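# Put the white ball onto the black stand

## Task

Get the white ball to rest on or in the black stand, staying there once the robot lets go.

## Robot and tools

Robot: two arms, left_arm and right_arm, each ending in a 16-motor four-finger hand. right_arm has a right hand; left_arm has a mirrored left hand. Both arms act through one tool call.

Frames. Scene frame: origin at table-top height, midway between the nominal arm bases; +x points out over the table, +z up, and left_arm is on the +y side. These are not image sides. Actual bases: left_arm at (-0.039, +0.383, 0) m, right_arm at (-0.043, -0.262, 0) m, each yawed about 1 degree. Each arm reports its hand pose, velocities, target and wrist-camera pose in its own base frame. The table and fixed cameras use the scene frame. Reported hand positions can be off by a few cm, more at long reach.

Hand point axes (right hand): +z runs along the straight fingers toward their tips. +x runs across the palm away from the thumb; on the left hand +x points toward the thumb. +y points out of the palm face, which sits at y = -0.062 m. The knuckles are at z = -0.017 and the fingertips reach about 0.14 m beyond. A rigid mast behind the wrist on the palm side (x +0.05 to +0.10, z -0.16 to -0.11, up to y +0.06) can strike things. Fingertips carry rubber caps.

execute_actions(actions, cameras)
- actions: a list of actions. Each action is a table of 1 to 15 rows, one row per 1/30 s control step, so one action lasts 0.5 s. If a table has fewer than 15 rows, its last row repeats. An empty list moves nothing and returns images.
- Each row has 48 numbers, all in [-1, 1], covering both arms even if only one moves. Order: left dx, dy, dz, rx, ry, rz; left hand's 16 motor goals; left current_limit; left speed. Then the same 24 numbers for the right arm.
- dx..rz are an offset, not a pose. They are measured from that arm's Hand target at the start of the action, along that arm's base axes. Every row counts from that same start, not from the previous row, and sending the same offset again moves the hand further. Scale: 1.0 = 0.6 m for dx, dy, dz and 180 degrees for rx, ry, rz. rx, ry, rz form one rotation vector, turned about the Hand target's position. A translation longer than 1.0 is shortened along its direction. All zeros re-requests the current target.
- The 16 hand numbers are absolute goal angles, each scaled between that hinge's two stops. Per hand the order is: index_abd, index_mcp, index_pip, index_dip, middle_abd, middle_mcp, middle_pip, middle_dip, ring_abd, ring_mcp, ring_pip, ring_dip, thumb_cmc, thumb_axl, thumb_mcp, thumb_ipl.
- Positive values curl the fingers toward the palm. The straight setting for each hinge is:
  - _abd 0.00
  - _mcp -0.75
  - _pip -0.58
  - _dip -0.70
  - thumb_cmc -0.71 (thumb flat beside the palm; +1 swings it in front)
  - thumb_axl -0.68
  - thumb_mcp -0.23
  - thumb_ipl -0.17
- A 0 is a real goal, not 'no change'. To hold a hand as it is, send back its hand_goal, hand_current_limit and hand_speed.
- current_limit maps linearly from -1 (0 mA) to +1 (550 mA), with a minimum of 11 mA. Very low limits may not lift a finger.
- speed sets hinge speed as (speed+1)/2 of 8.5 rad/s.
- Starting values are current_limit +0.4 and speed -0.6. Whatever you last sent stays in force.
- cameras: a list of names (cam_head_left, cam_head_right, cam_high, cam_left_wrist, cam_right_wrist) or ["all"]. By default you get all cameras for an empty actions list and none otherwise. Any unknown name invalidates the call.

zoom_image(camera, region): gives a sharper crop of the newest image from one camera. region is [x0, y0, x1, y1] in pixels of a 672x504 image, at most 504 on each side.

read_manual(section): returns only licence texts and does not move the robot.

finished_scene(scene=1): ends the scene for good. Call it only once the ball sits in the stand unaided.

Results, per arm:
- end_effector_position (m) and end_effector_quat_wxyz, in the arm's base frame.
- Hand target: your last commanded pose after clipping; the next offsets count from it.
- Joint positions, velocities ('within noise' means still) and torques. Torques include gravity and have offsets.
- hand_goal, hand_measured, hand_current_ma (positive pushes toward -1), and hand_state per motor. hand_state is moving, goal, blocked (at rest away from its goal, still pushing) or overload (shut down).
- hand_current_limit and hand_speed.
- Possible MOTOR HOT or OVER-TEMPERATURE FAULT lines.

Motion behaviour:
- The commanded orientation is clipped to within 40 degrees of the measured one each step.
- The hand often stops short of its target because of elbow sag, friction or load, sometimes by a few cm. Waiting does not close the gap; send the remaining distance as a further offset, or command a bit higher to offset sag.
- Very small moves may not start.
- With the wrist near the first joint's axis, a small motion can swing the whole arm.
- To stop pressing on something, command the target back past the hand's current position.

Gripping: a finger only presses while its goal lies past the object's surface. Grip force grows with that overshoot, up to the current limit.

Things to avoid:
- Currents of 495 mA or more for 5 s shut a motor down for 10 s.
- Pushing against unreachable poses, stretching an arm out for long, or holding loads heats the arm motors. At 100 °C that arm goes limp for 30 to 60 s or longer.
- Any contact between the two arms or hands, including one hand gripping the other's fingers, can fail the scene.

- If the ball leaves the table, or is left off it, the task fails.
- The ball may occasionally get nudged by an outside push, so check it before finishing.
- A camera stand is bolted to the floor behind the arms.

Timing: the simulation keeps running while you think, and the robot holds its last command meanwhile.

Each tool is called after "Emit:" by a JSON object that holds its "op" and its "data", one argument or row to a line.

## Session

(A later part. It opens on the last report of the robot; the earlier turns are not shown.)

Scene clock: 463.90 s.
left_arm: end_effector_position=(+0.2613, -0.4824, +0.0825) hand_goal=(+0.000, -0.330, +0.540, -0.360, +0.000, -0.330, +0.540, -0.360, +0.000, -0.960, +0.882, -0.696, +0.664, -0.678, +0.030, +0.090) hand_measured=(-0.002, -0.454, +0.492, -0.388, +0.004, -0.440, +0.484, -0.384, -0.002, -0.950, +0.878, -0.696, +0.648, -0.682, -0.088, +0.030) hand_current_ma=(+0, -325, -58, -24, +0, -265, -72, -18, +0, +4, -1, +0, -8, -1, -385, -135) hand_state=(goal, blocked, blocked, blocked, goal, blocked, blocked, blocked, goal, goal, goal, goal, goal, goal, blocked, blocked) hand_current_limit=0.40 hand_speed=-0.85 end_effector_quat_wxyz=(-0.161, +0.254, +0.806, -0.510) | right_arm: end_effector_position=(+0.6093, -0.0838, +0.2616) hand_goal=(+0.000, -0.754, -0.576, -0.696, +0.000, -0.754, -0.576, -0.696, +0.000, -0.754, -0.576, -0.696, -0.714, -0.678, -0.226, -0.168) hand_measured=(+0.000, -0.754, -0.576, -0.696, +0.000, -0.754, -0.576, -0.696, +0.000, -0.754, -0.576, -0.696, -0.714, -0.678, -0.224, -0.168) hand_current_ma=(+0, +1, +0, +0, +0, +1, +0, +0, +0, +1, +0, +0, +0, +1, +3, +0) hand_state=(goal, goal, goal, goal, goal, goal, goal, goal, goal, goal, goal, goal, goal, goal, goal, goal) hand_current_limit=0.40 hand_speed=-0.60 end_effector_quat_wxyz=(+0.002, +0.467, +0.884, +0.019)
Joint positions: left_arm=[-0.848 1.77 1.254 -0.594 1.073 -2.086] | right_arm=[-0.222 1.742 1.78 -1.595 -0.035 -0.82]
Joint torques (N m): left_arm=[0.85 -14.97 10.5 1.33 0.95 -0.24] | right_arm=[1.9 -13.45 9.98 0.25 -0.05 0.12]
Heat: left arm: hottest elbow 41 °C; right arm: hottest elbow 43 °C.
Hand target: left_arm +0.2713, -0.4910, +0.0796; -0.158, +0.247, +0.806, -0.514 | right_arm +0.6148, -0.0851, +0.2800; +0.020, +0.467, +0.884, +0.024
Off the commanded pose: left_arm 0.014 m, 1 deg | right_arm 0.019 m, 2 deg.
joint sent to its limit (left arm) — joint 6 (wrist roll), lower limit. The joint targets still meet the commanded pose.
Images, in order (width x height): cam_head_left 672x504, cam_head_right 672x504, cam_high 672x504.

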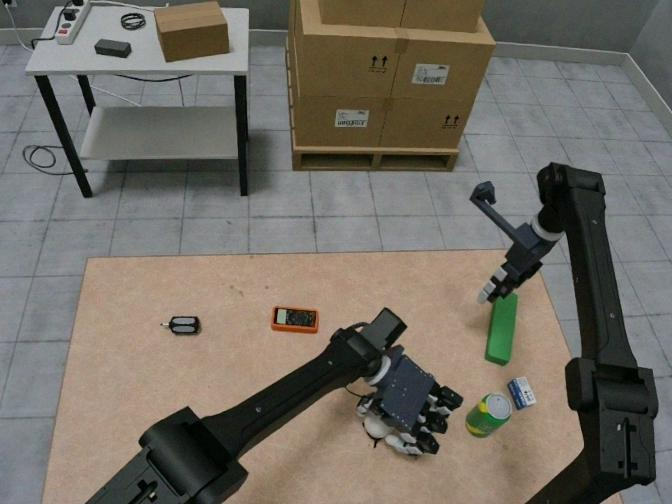

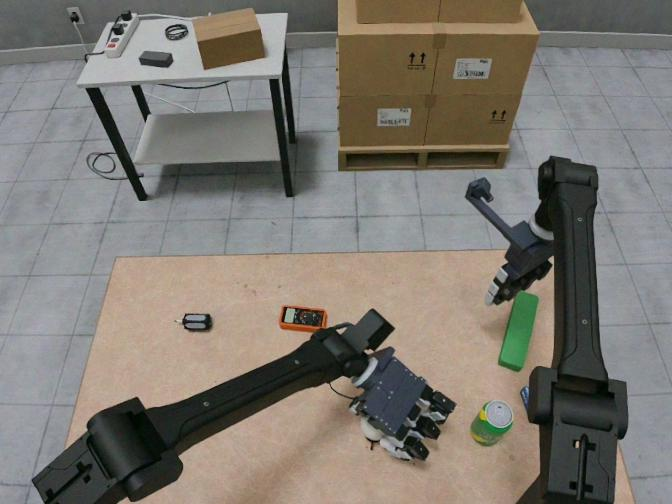

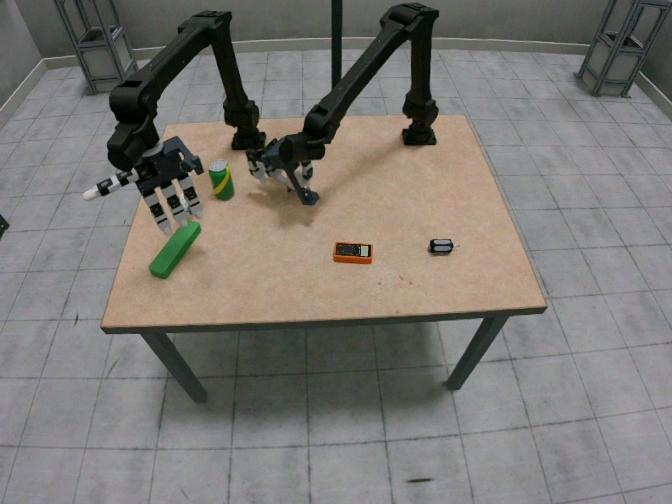

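Emit:
{"op": "execute_actions", "data": {
  "actions": [
    [[0.0,0,0,0,0,0, 0,-0.454,0.492,-0.388,0,-0.44,0.484,-0.384,0,-0.96,0.883,-0.696,0.65,-0.68,-0.088,0.03,0.4,-0.85, 0,0,0,0,0,0,0,-0.754,-0.576,-0.696,0,-0.754,-0.576,-0.696,0,-0.754,-0.576,-0.696,-0.714,-0.678,-0.226,-0.168,0.4,-0.6]]
  ],
  "cameras": ["cam_head_left","cam_head_right"]
}}

Emit:
{"op": "zoom_image", "data": {
  "camera": "cam_head_left",
  "region": [340, 380, 420, 460]
}}

Emit:
{"op": "zoom_image", "data": {
  "camera": "cam_head_right",
  "region": [340, 380, 420, 460]
}}

Scene clock: 481.20 s.
left_arm: end_effector_position=(+0.2611, -0.4824, +0.0822) hand_goal=(+0.000, -0.454, +0.492, -0.388, +0.000, -0.440, +0.484, -0.384, +0.000, -0.960, +0.882, -0.696, +0.650, -0.680, -0.088, +0.030) hand_measured=(-0.002, -0.456, +0.474, -0.398, +0.004, -0.444, +0.476, -0.386, -0.002, -0.950, +0.878, -0.696, +0.642, -0.682, -0.098, +0.018) hand_current_ma=(+0, +0, -10, -4, +0, -1, -3, +0, +0, +4, -1, +0, -3, +0, -5, -10) hand_state=(goal, goal, goal, goal, goal, goal, goal, goal, goal, goal, goal, goal, goal, goal, goal, goal) hand_current_limit=0.40 hand_speed=-0.85 end_effector_quat_wxyz=(-0.161, +0.254, +0.806, -0.510) | right_arm: end_effector_position=(+0.6093, -0.0838, +0.2616) hand_goal=(+0.000, -0.754, -0.576, -0.696, +0.000, -0.754, -0.576, -0.696, +0.000, -0.754, -0.576, -0.696, -0.714, -0.678, -0.226, -0.168) hand_measured=(+0.000, -0.754, -0.576, -0.696, +0.000, -0.754, -0.576, -0.696, +0.000, -0.754, -0.576, -0.696, -0.714, -0.678, -0.224, -0.168) hand_current_ma=(+0, +1, +0, +0, +0, +1, +0, +0, +0, +1, +0, +0, +0, +1, +3, +0) hand_state=(goal, goal, goal, goal, goal, goal, goal, goal, goal, goal, goal, goal, goal, goal, goal, goal) hand_current_limit=0.40 hand_speed=-0.60 end_effector_quat_wxyz=(+0.002, +0.467, +0.884, +0.019)
Joint positions: left_arm=[-0.848 1.77 1.254 -0.594 1.073 -2.086] | right_arm=[-0.222 1.742 1.78 -1.595 -0.035 -0.82]
Joint torques (N m): left_arm=[0.85 -15.03 10.5 1.33 0.93 -0.24] | right_arm=[1.85 -13.39 9.98 0.25 -0.05 0.12]
Heat: left arm: hottest elbow 41 °C; right arm: hottest elbow 43 °C.
Hand target: left_arm +0.2712, -0.4910, +0.0795; -0.158, +0.247, +0.806, -0.514 | right_arm +0.6148, -0.0851, +0.2800; +0.020, +0.467, +0.884, +0.024
Off the commanded pose: left_arm 0.014 m, 1 deg | right_arm 0.019 m, 2 deg.
joint sent to its limit (left arm) — joint 6 (wrist roll), lower limit. The joint targets still meet the commanded pose.
Images, in order (width x height): cam_head_left 672x504, cam_head_right 672x504.

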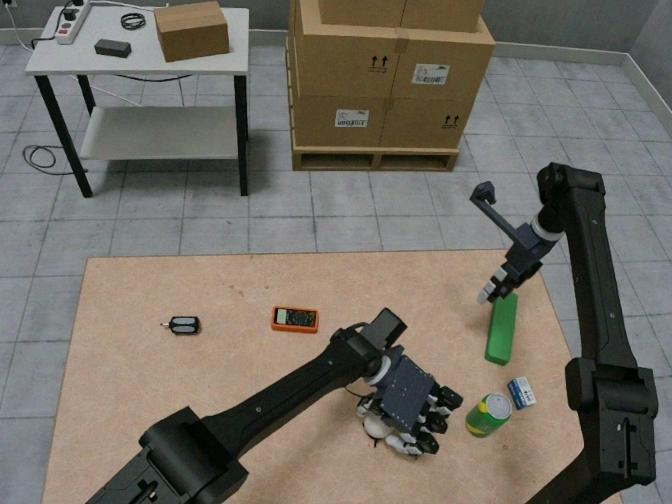

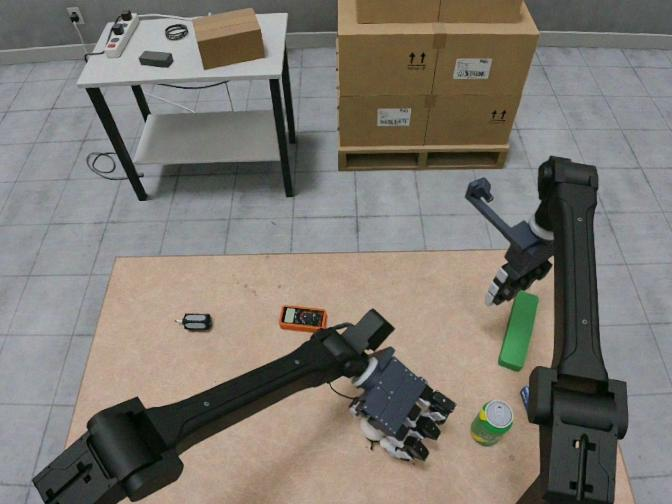

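Scaled by 6.300 from the camera's 672x504 image, which has a finer 960x720 frame.

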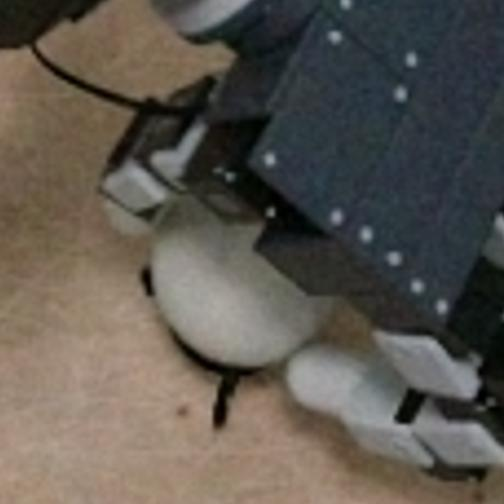

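Scaled by 6.300 from the camera's 672x504 image, which has a finer 960x720 frame.

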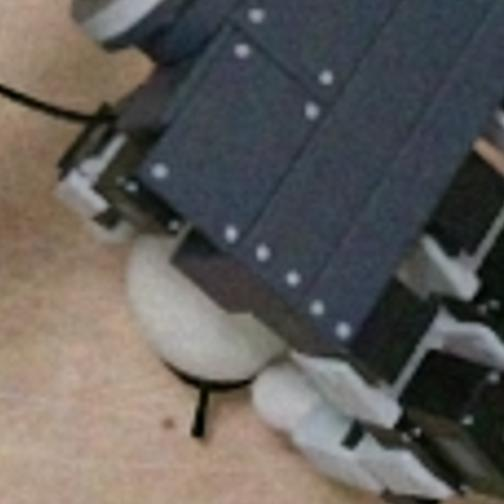

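Emit:
{"op": "execute_actions", "data": {
  "actions": [
    [[0.0,0,0,0,0,0, 0,-0.54,0.48,-0.41,0,-0.53,0.48,-0.41,0,-0.96,0.883,-0.696,0.65,-0.68,-0.17,-0.02,0.4,-0.93, 0,0,0,0,0,0,0,-0.754,-0.576,-0.696,0,-0.754,-0.576,-0.696,0,-0.754,-0.576,-0.696,-0.714,-0.678,-0.226,-0.168,0.4,-0.6]],
    [[0.0,0,0,0,0,0, 0,-0.6,0.48,-0.41,0,-0.6,0.48,-0.41,0,-0.96,0.883,-0.696,0.65,-0.68,-0.25,-0.05,0.4,-0.9, 0,0,0,0,0,0,0,-0.754,-0.576,-0.696,0,-0.754,-0.576,-0.696,0,-0.754,-0.576,-0.696,-0.714,-0.678,-0.226,-0.168,0.4,-0.6]]
  ],
  "cameras": ["cam_head_left","cam_head_right","cam_high"]
}}

Emit:
{"op": "zoom_image", "data": {
  "camera": "cam_head_left",
  "region": [340, 380, 420, 460]
}}

Emit:
{"op": "zoom_image", "data": {
  "camera": "cam_head_right",
  "region": [340, 380, 420, 460]
}}

Emit:
{"op": "zoom_image", "data": {
  "camera": "cam_high",
  "region": [260, 140, 340, 210]
}}

Scene clock: 489.43 s.
left_arm: end_effector_position=(+0.2609, -0.4822, +0.0794) hand_goal=(+0.000, -0.600, +0.480, -0.410, +0.000, -0.600, +0.480, -0.410, +0.000, -0.960, +0.882, -0.696, +0.650, -0.680, -0.250, -0.050) hand_measured=(-0.002, -0.586, +0.476, -0.410, +0.004, -0.588, +0.476, -0.408, -0.002, -0.950, +0.878, -0.696, +0.648, -0.682, -0.244, -0.048) hand_current_ma=(+0, +8, -1, +0, +0, +6, -1, +0, +0, +4, -1, +0, +0, +0, +2, +1) hand_state=(goal, goal, goal, goal, goal, goal, goal, goal, goal, goal, goal, goal, goal, goal, goal, goal) hand_current_limit=0.40 hand_speed=-0.90 end_effector_quat_wxyz=(-0.164, +0.252, +0.807, -0.509) | right_arm: end_effector_position=(+0.6093, -0.0838, +0.2616) hand_goal=(+0.000, -0.754, -0.576, -0.696, +0.000, -0.754, -0.576, -0.696, +0.000, -0.754, -0.576, -0.696, -0.714, -0.678, -0.226, -0.168) hand_measured=(+0.000, -0.754, -0.576, -0.696, +0.000, -0.754, -0.576, -0.696, +0.000, -0.754, -0.576, -0.696, -0.714, -0.678, -0.224, -0.168) hand_current_ma=(+0, +1, +0, +0, +0, +1, +0, +0, +0, +1, +0, +0, +0, +1, +3, +0) hand_state=(goal, goal, goal, goal, goal, goal, goal, goal, goal, goal, goal, goal, goal, goal, goal, goal) hand_current_limit=0.40 hand_speed=-0.60 end_effector_quat_wxyz=(+0.002, +0.467, +0.884, +0.019)
Joint positions: left_arm=[-0.848 1.776 1.254 -0.594 1.073 -2.087] | right_arm=[-0.222 1.742 1.78 -1.595 -0.035 -0.82]
Joint torques (N m): left_arm=[0.91 -15.5 10.48 1.32 0.93 -0.23] | right_arm=[1.85 -13.45 9.96 0.25 -0.05 0.12]
Heat: left arm: hottest elbow 41 °C; right arm: hottest elbow 43 °C.
Hand target: left_arm +0.2713, -0.4910, +0.0796; -0.158, +0.247, +0.806, -0.514 | right_arm +0.6148, -0.0851, +0.2800; +0.020, +0.467, +0.884, +0.024
Off the commanded pose: left_arm 0.014 m, 1 deg | right_arm 0.019 m, 2 deg.
joint sent to its limit (left arm) — joint 6 (wrist roll), lower limit. The joint targets still meet the commanded pose.
Images, in order (width x height): cam_head_left 672x504, cam_head_right 672x504, cam_high 672x504.

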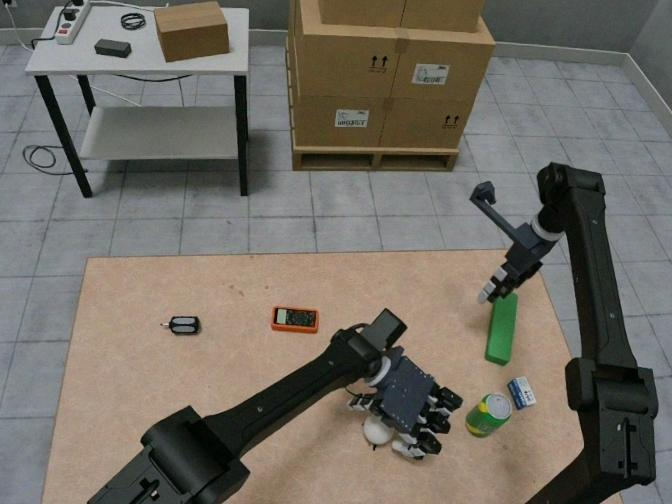

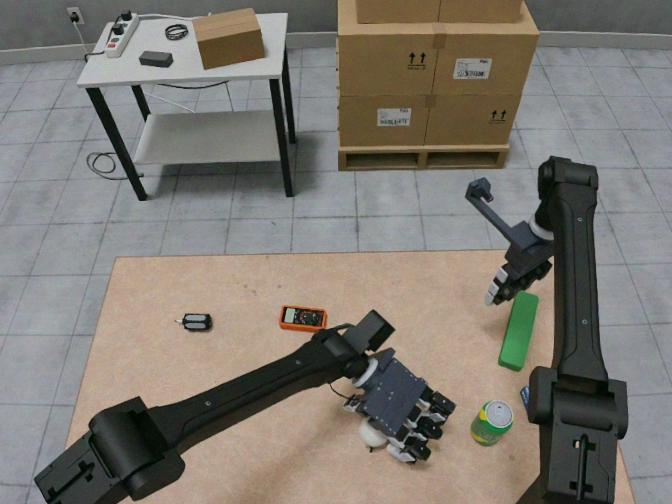

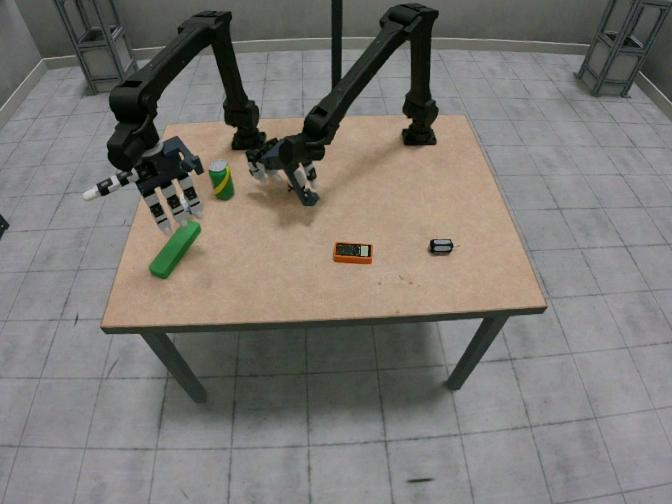

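Scaled by 6.300 from the camera's 672x504 image, which has a finer 960x720 frame.

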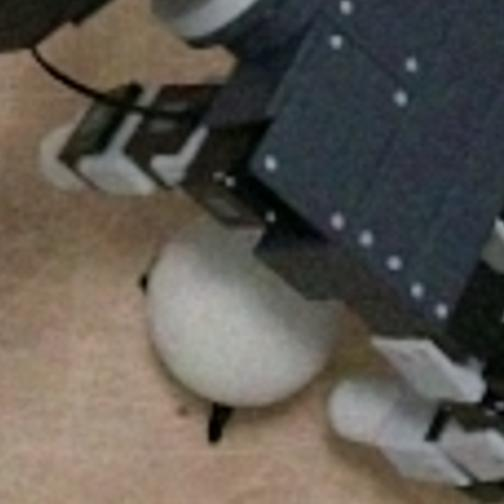

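Scaled by 6.300 from the camera's 672x504 image, which has a finer 960x720 frame.

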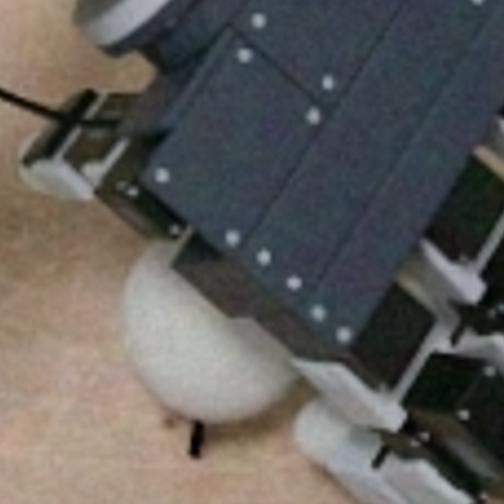

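Scaled by 6.300 from the camera's 672x504 image, which has a finer 960x720 frame.

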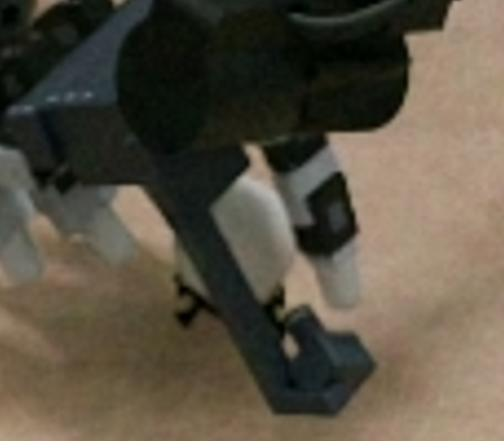

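Emit:
{"op": "execute_actions", "data": {
  "actions": [
    [[0.0,0,0,0,0,0, 0,-0.8,0.44,-0.5,0,-0.8,0.44,-0.5,0,-0.96,0.883,-0.696,0.65,-0.68,-0.4,-0.1,0.4,-0.8, 0,0,0,0,0,0,0,-0.754,-0.576,-0.696,0,-0.754,-0.576,-0.696,0,-0.754,-0.576,-0.696,-0.714,-0.678,-0.226,-0.168,0.4,-0.6]],
    [[0.0,0,0.05,0,0,0, 0,-0.85,0.44,-0.5,0,-0.85,0.44,-0.5,0,-0.96,0.883,-0.696,0.65,-0.68,-0.4,-0.1,0.4,-0.8, 0,0,0,0,0,0,0,-0.754,-0.576,-0.696,0,-0.754,-0.576,-0.696,0,-0.754,-0.576,-0.696,-0.714,-0.678,-0.226,-0.168,0.4,-0.6]]
  ],
  "cameras": ["cam_head_left","cam_high"]
}}

Emit:
{"op": "zoom_image", "data": {
  "camera": "cam_head_left",
  "region": [330, 370, 430, 460]
}}

Emit:
{"op": "zoom_image", "data": {
  "camera": "cam_high",
  "region": [250, 130, 350, 210]
}}

Scene clock: 498.10 s.
left_arm: end_effector_position=(+0.2589, -0.4800, +0.0844) hand_goal=(+0.000, -0.850, +0.440, -0.500, +0.000, -0.850, +0.440, -0.500, +0.000, -0.960, +0.882, -0.696, +0.650, -0.680, -0.400, -0.100) hand_measured=(-0.002, -0.832, +0.442, -0.498, +0.004, -0.834, +0.442, -0.498, -0.002, -0.950, +0.878, -0.696, +0.648, -0.682, -0.392, -0.098) hand_current_ma=(+0, +12, +0, +0, +0, +9, +0, +0, +0, +4, -1, +0, +0, +0, +3, +1) hand_state=(goal, goal, goal, goal, goal, goal, goal, goal, goal, goal, goal, goal, goal, goal, goal, goal) hand_current_limit=0.40 hand_speed=-0.80 end_effector_quat_wxyz=(-0.174, +0.246, +0.810, -0.502) | right_arm: end_effector_position=(+0.6093, -0.0838, +0.2616) hand_goal=(+0.000, -0.754, -0.576, -0.696, +0.000, -0.754, -0.576, -0.696, +0.000, -0.754, -0.576, -0.696, -0.714, -0.678, -0.226, -0.168) hand_measured=(+0.000, -0.754, -0.576, -0.696, +0.000, -0.754, -0.576, -0.696, +0.000, -0.754, -0.576, -0.696, -0.714, -0.678, -0.224, -0.168) hand_current_ma=(+0, +1, +0, +0, +0, +1, +0, +0, +0, +1, +0, +0, +0, +1, +3, +0) hand_state=(goal, goal, goal, goal, goal, goal, goal, goal, goal, goal, goal, goal, goal, goal, goal, goal) hand_current_limit=0.40 hand_speed=-0.60 end_effector_quat_wxyz=(+0.002, +0.467, +0.884, +0.019)
Joint positions: left_arm=[-0.848 1.776 1.272 -0.641 1.074 -2.087] | right_arm=[-0.222 1.742 1.78 -1.595 -0.035 -0.82]
Joint torques (N m): left_arm=[0.91 -18.73 11.78 0.25 0.96 -0.23] | right_arm=[1.85 -13.45 9.96 0.25 -0.05 0.12]
Heat: left arm: hottest elbow 41 °C; right arm: hottest elbow 43 °C.
Hand target: left_arm +0.2712, -0.4909, +0.1095; -0.158, +0.247, +0.806, -0.514 | right_arm +0.6148, -0.0851, +0.2800; +0.020, +0.467, +0.884, +0.024
Off the commanded pose: left_arm 0.030 m, 2 deg | right_arm 0.019 m, 2 deg.
joint sent to its limit (left arm) — joint 6 (wrist roll), lower limit. The joint targets still meet the commanded pose.
Images, in order (width x height): cam_head_left 672x504, cam_high 672x504.

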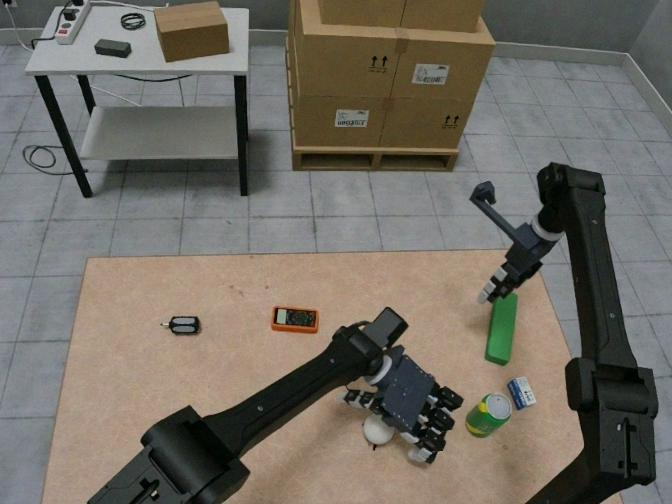

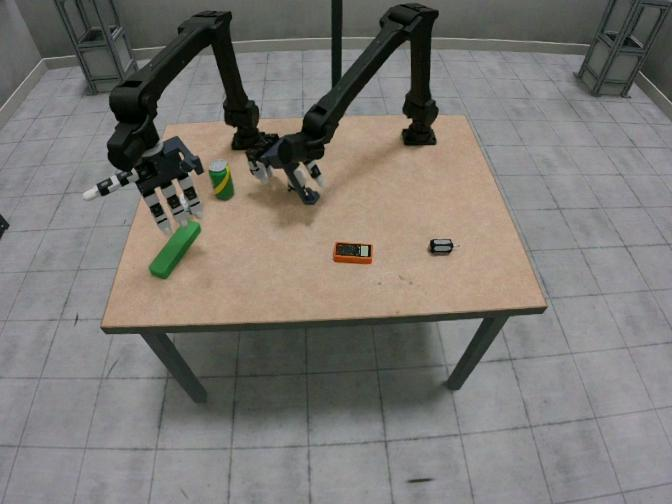

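Scaled by 5.040 from the camera's 672x504 image, which has a finer 960x720 frame.

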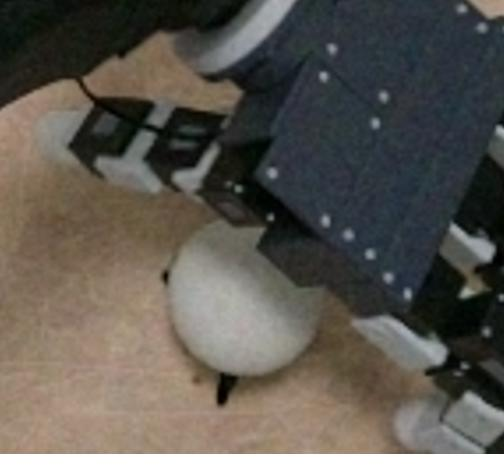

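Scaled by 5.040 from the camera's 672x504 image, which has a finer 960x720 frame.

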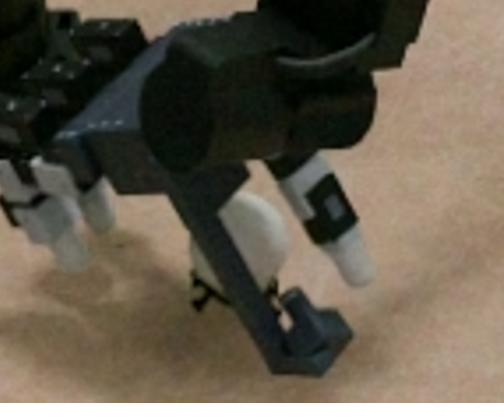

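Emit:
{"op": "execute_actions", "data": {
  "actions": [
    [[0.003,-0.003,0.06,0,0,0, 0,-0.85,0.44,-0.5,0,-0.85,0.44,-0.5,0,-0.96,0.883,-0.696,0.65,-0.68,-0.4,-0.1,0.4,-0.8, 0,0,0,0,0,0,0,-0.754,-0.576,-0.696,0,-0.754,-0.576,-0.696,0,-0.754,-0.576,-0.696,-0.714,-0.678,-0.226,-0.168,0.4,-0.6]],
    [[0.0,0,0.1,0,0,0, 0,-0.85,0.44,-0.5,0,-0.85,0.44,-0.5,0,-0.96,0.883,-0.696,0.65,-0.68,-0.4,-0.1,0.4,-0.8, 0,0,0,0,0,0,0,-0.754,-0.576,-0.696,0,-0.754,-0.576,-0.696,0,-0.754,-0.576,-0.696,-0.714,-0.678,-0.226,-0.168,0.4,-0.6]]
  ],
  "cameras": ["cam_head_left","cam_high"]
}}

Emit:
{"op": "zoom_image", "data": {
  "camera": "cam_head_left",
  "region": [330, 370, 430, 460]
}}

Emit:
{"op": "zoom_image", "data": {
  "camera": "cam_high",
  "region": [250, 130, 350, 210]
}}

Scene clock: 505.30 s.
left_arm: end_effector_position=(+0.2643, -0.4864, +0.1896) hand_goal=(+0.000, -0.850, +0.440, -0.500, +0.000, -0.850, +0.440, -0.500, +0.000, -0.960, +0.882, -0.696, +0.650, -0.680, -0.400, -0.100) hand_measured=(-0.002, -0.834, +0.442, -0.498, +0.004, -0.836, +0.442, -0.498, -0.002, -0.950, +0.878, -0.696, +0.648, -0.682, -0.394, -0.098) hand_current_ma=(+0, +10, +0, +0, +0, +8, +0, +0, +0, +4, -1, +0, +0, +0, +3, +1) hand_state=(goal, goal, goal, goal, goal, goal, goal, goal, goal, goal, goal, goal, goal, goal, goal, goal) hand_current_limit=0.40 hand_speed=-0.80 end_effector_quat_wxyz=(-0.167, +0.251, +0.807, -0.508) | right_arm: end_effector_position=(+0.6093, -0.0838, +0.2616) hand_goal=(+0.000, -0.754, -0.576, -0.696, +0.000, -0.754, -0.576, -0.696, +0.000, -0.754, -0.576, -0.696, -0.714, -0.678, -0.226, -0.168) hand_measured=(+0.000, -0.754, -0.576, -0.696, +0.000, -0.754, -0.576, -0.696, +0.000, -0.754, -0.576, -0.696, -0.714, -0.678, -0.224, -0.168) hand_current_ma=(+0, +1, +0, +0, +0, +1, +0, +0, +0, +1, +0, +0, +0, +1, +3, +0) hand_state=(goal, goal, goal, goal, goal, goal, goal, goal, goal, goal, goal, goal, goal, goal, goal, goal) hand_current_limit=0.40 hand_speed=-0.60 end_effector_quat_wxyz=(+0.002, +0.467, +0.884, +0.019)
Joint positions: left_arm=[-0.848 1.686 1.443 -0.881 1.075 -2.087] | right_arm=[-0.222 1.742 1.78 -1.595 -0.035 -0.82]
Joint torques (N m): left_arm=[0.85 -17.67 12.33 0.34 0.91 -0.23] | right_arm=[1.9 -13.39 9.95 0.24 -0.05 0.12]
Heat: left arm: hottest elbow 40 °C; right arm: hottest elbow 43 °C.
Hand target: left_arm +0.2730, -0.4927, +0.2055; -0.158, +0.247, +0.806, -0.514 | right_arm +0.6148, -0.0851, +0.2800; +0.020, +0.467, +0.884, +0.024
Off the commanded pose: left_arm 0.019 m, 1 deg | right_arm 0.019 m, 2 deg.
joint sent to its limit (left arm) — joint 6 (wrist roll), lower limit. The joint targets still meet the commanded pose.
Images, in order (width x height): cam_head_left 672x504, cam_high 672x504.

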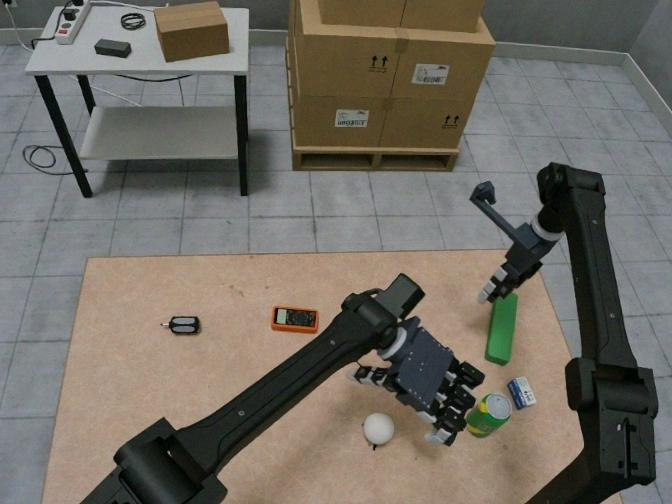

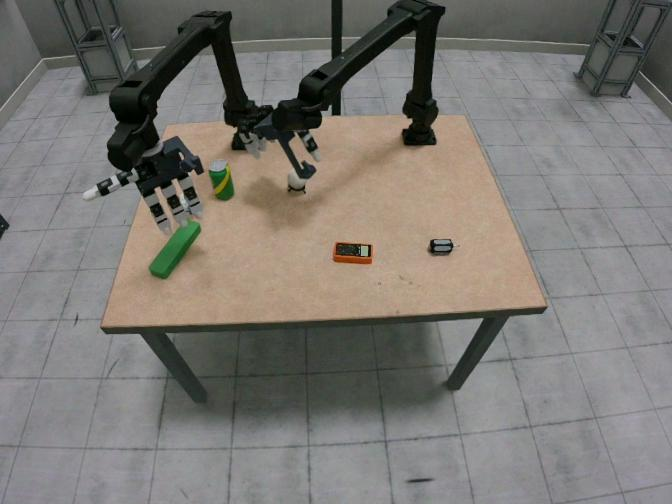

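Scaled by 5.040 from the camera's 672x504 image, which has a finer 960x720 frame.

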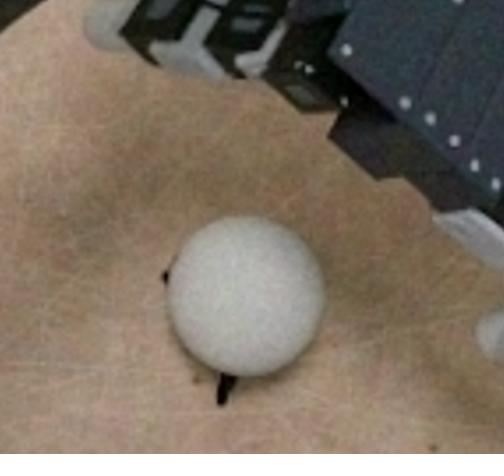

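Scaled by 5.040 from the camera's 672x504 image, which has a finer 960x720 frame.

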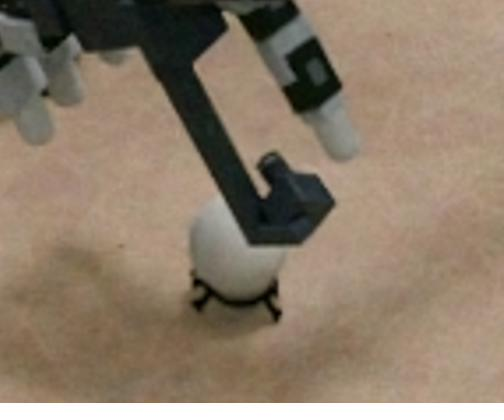

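Emit:
{"op": "finished_scene", "data": {
  "scene": 1
}}

The scene is finished: the task was done.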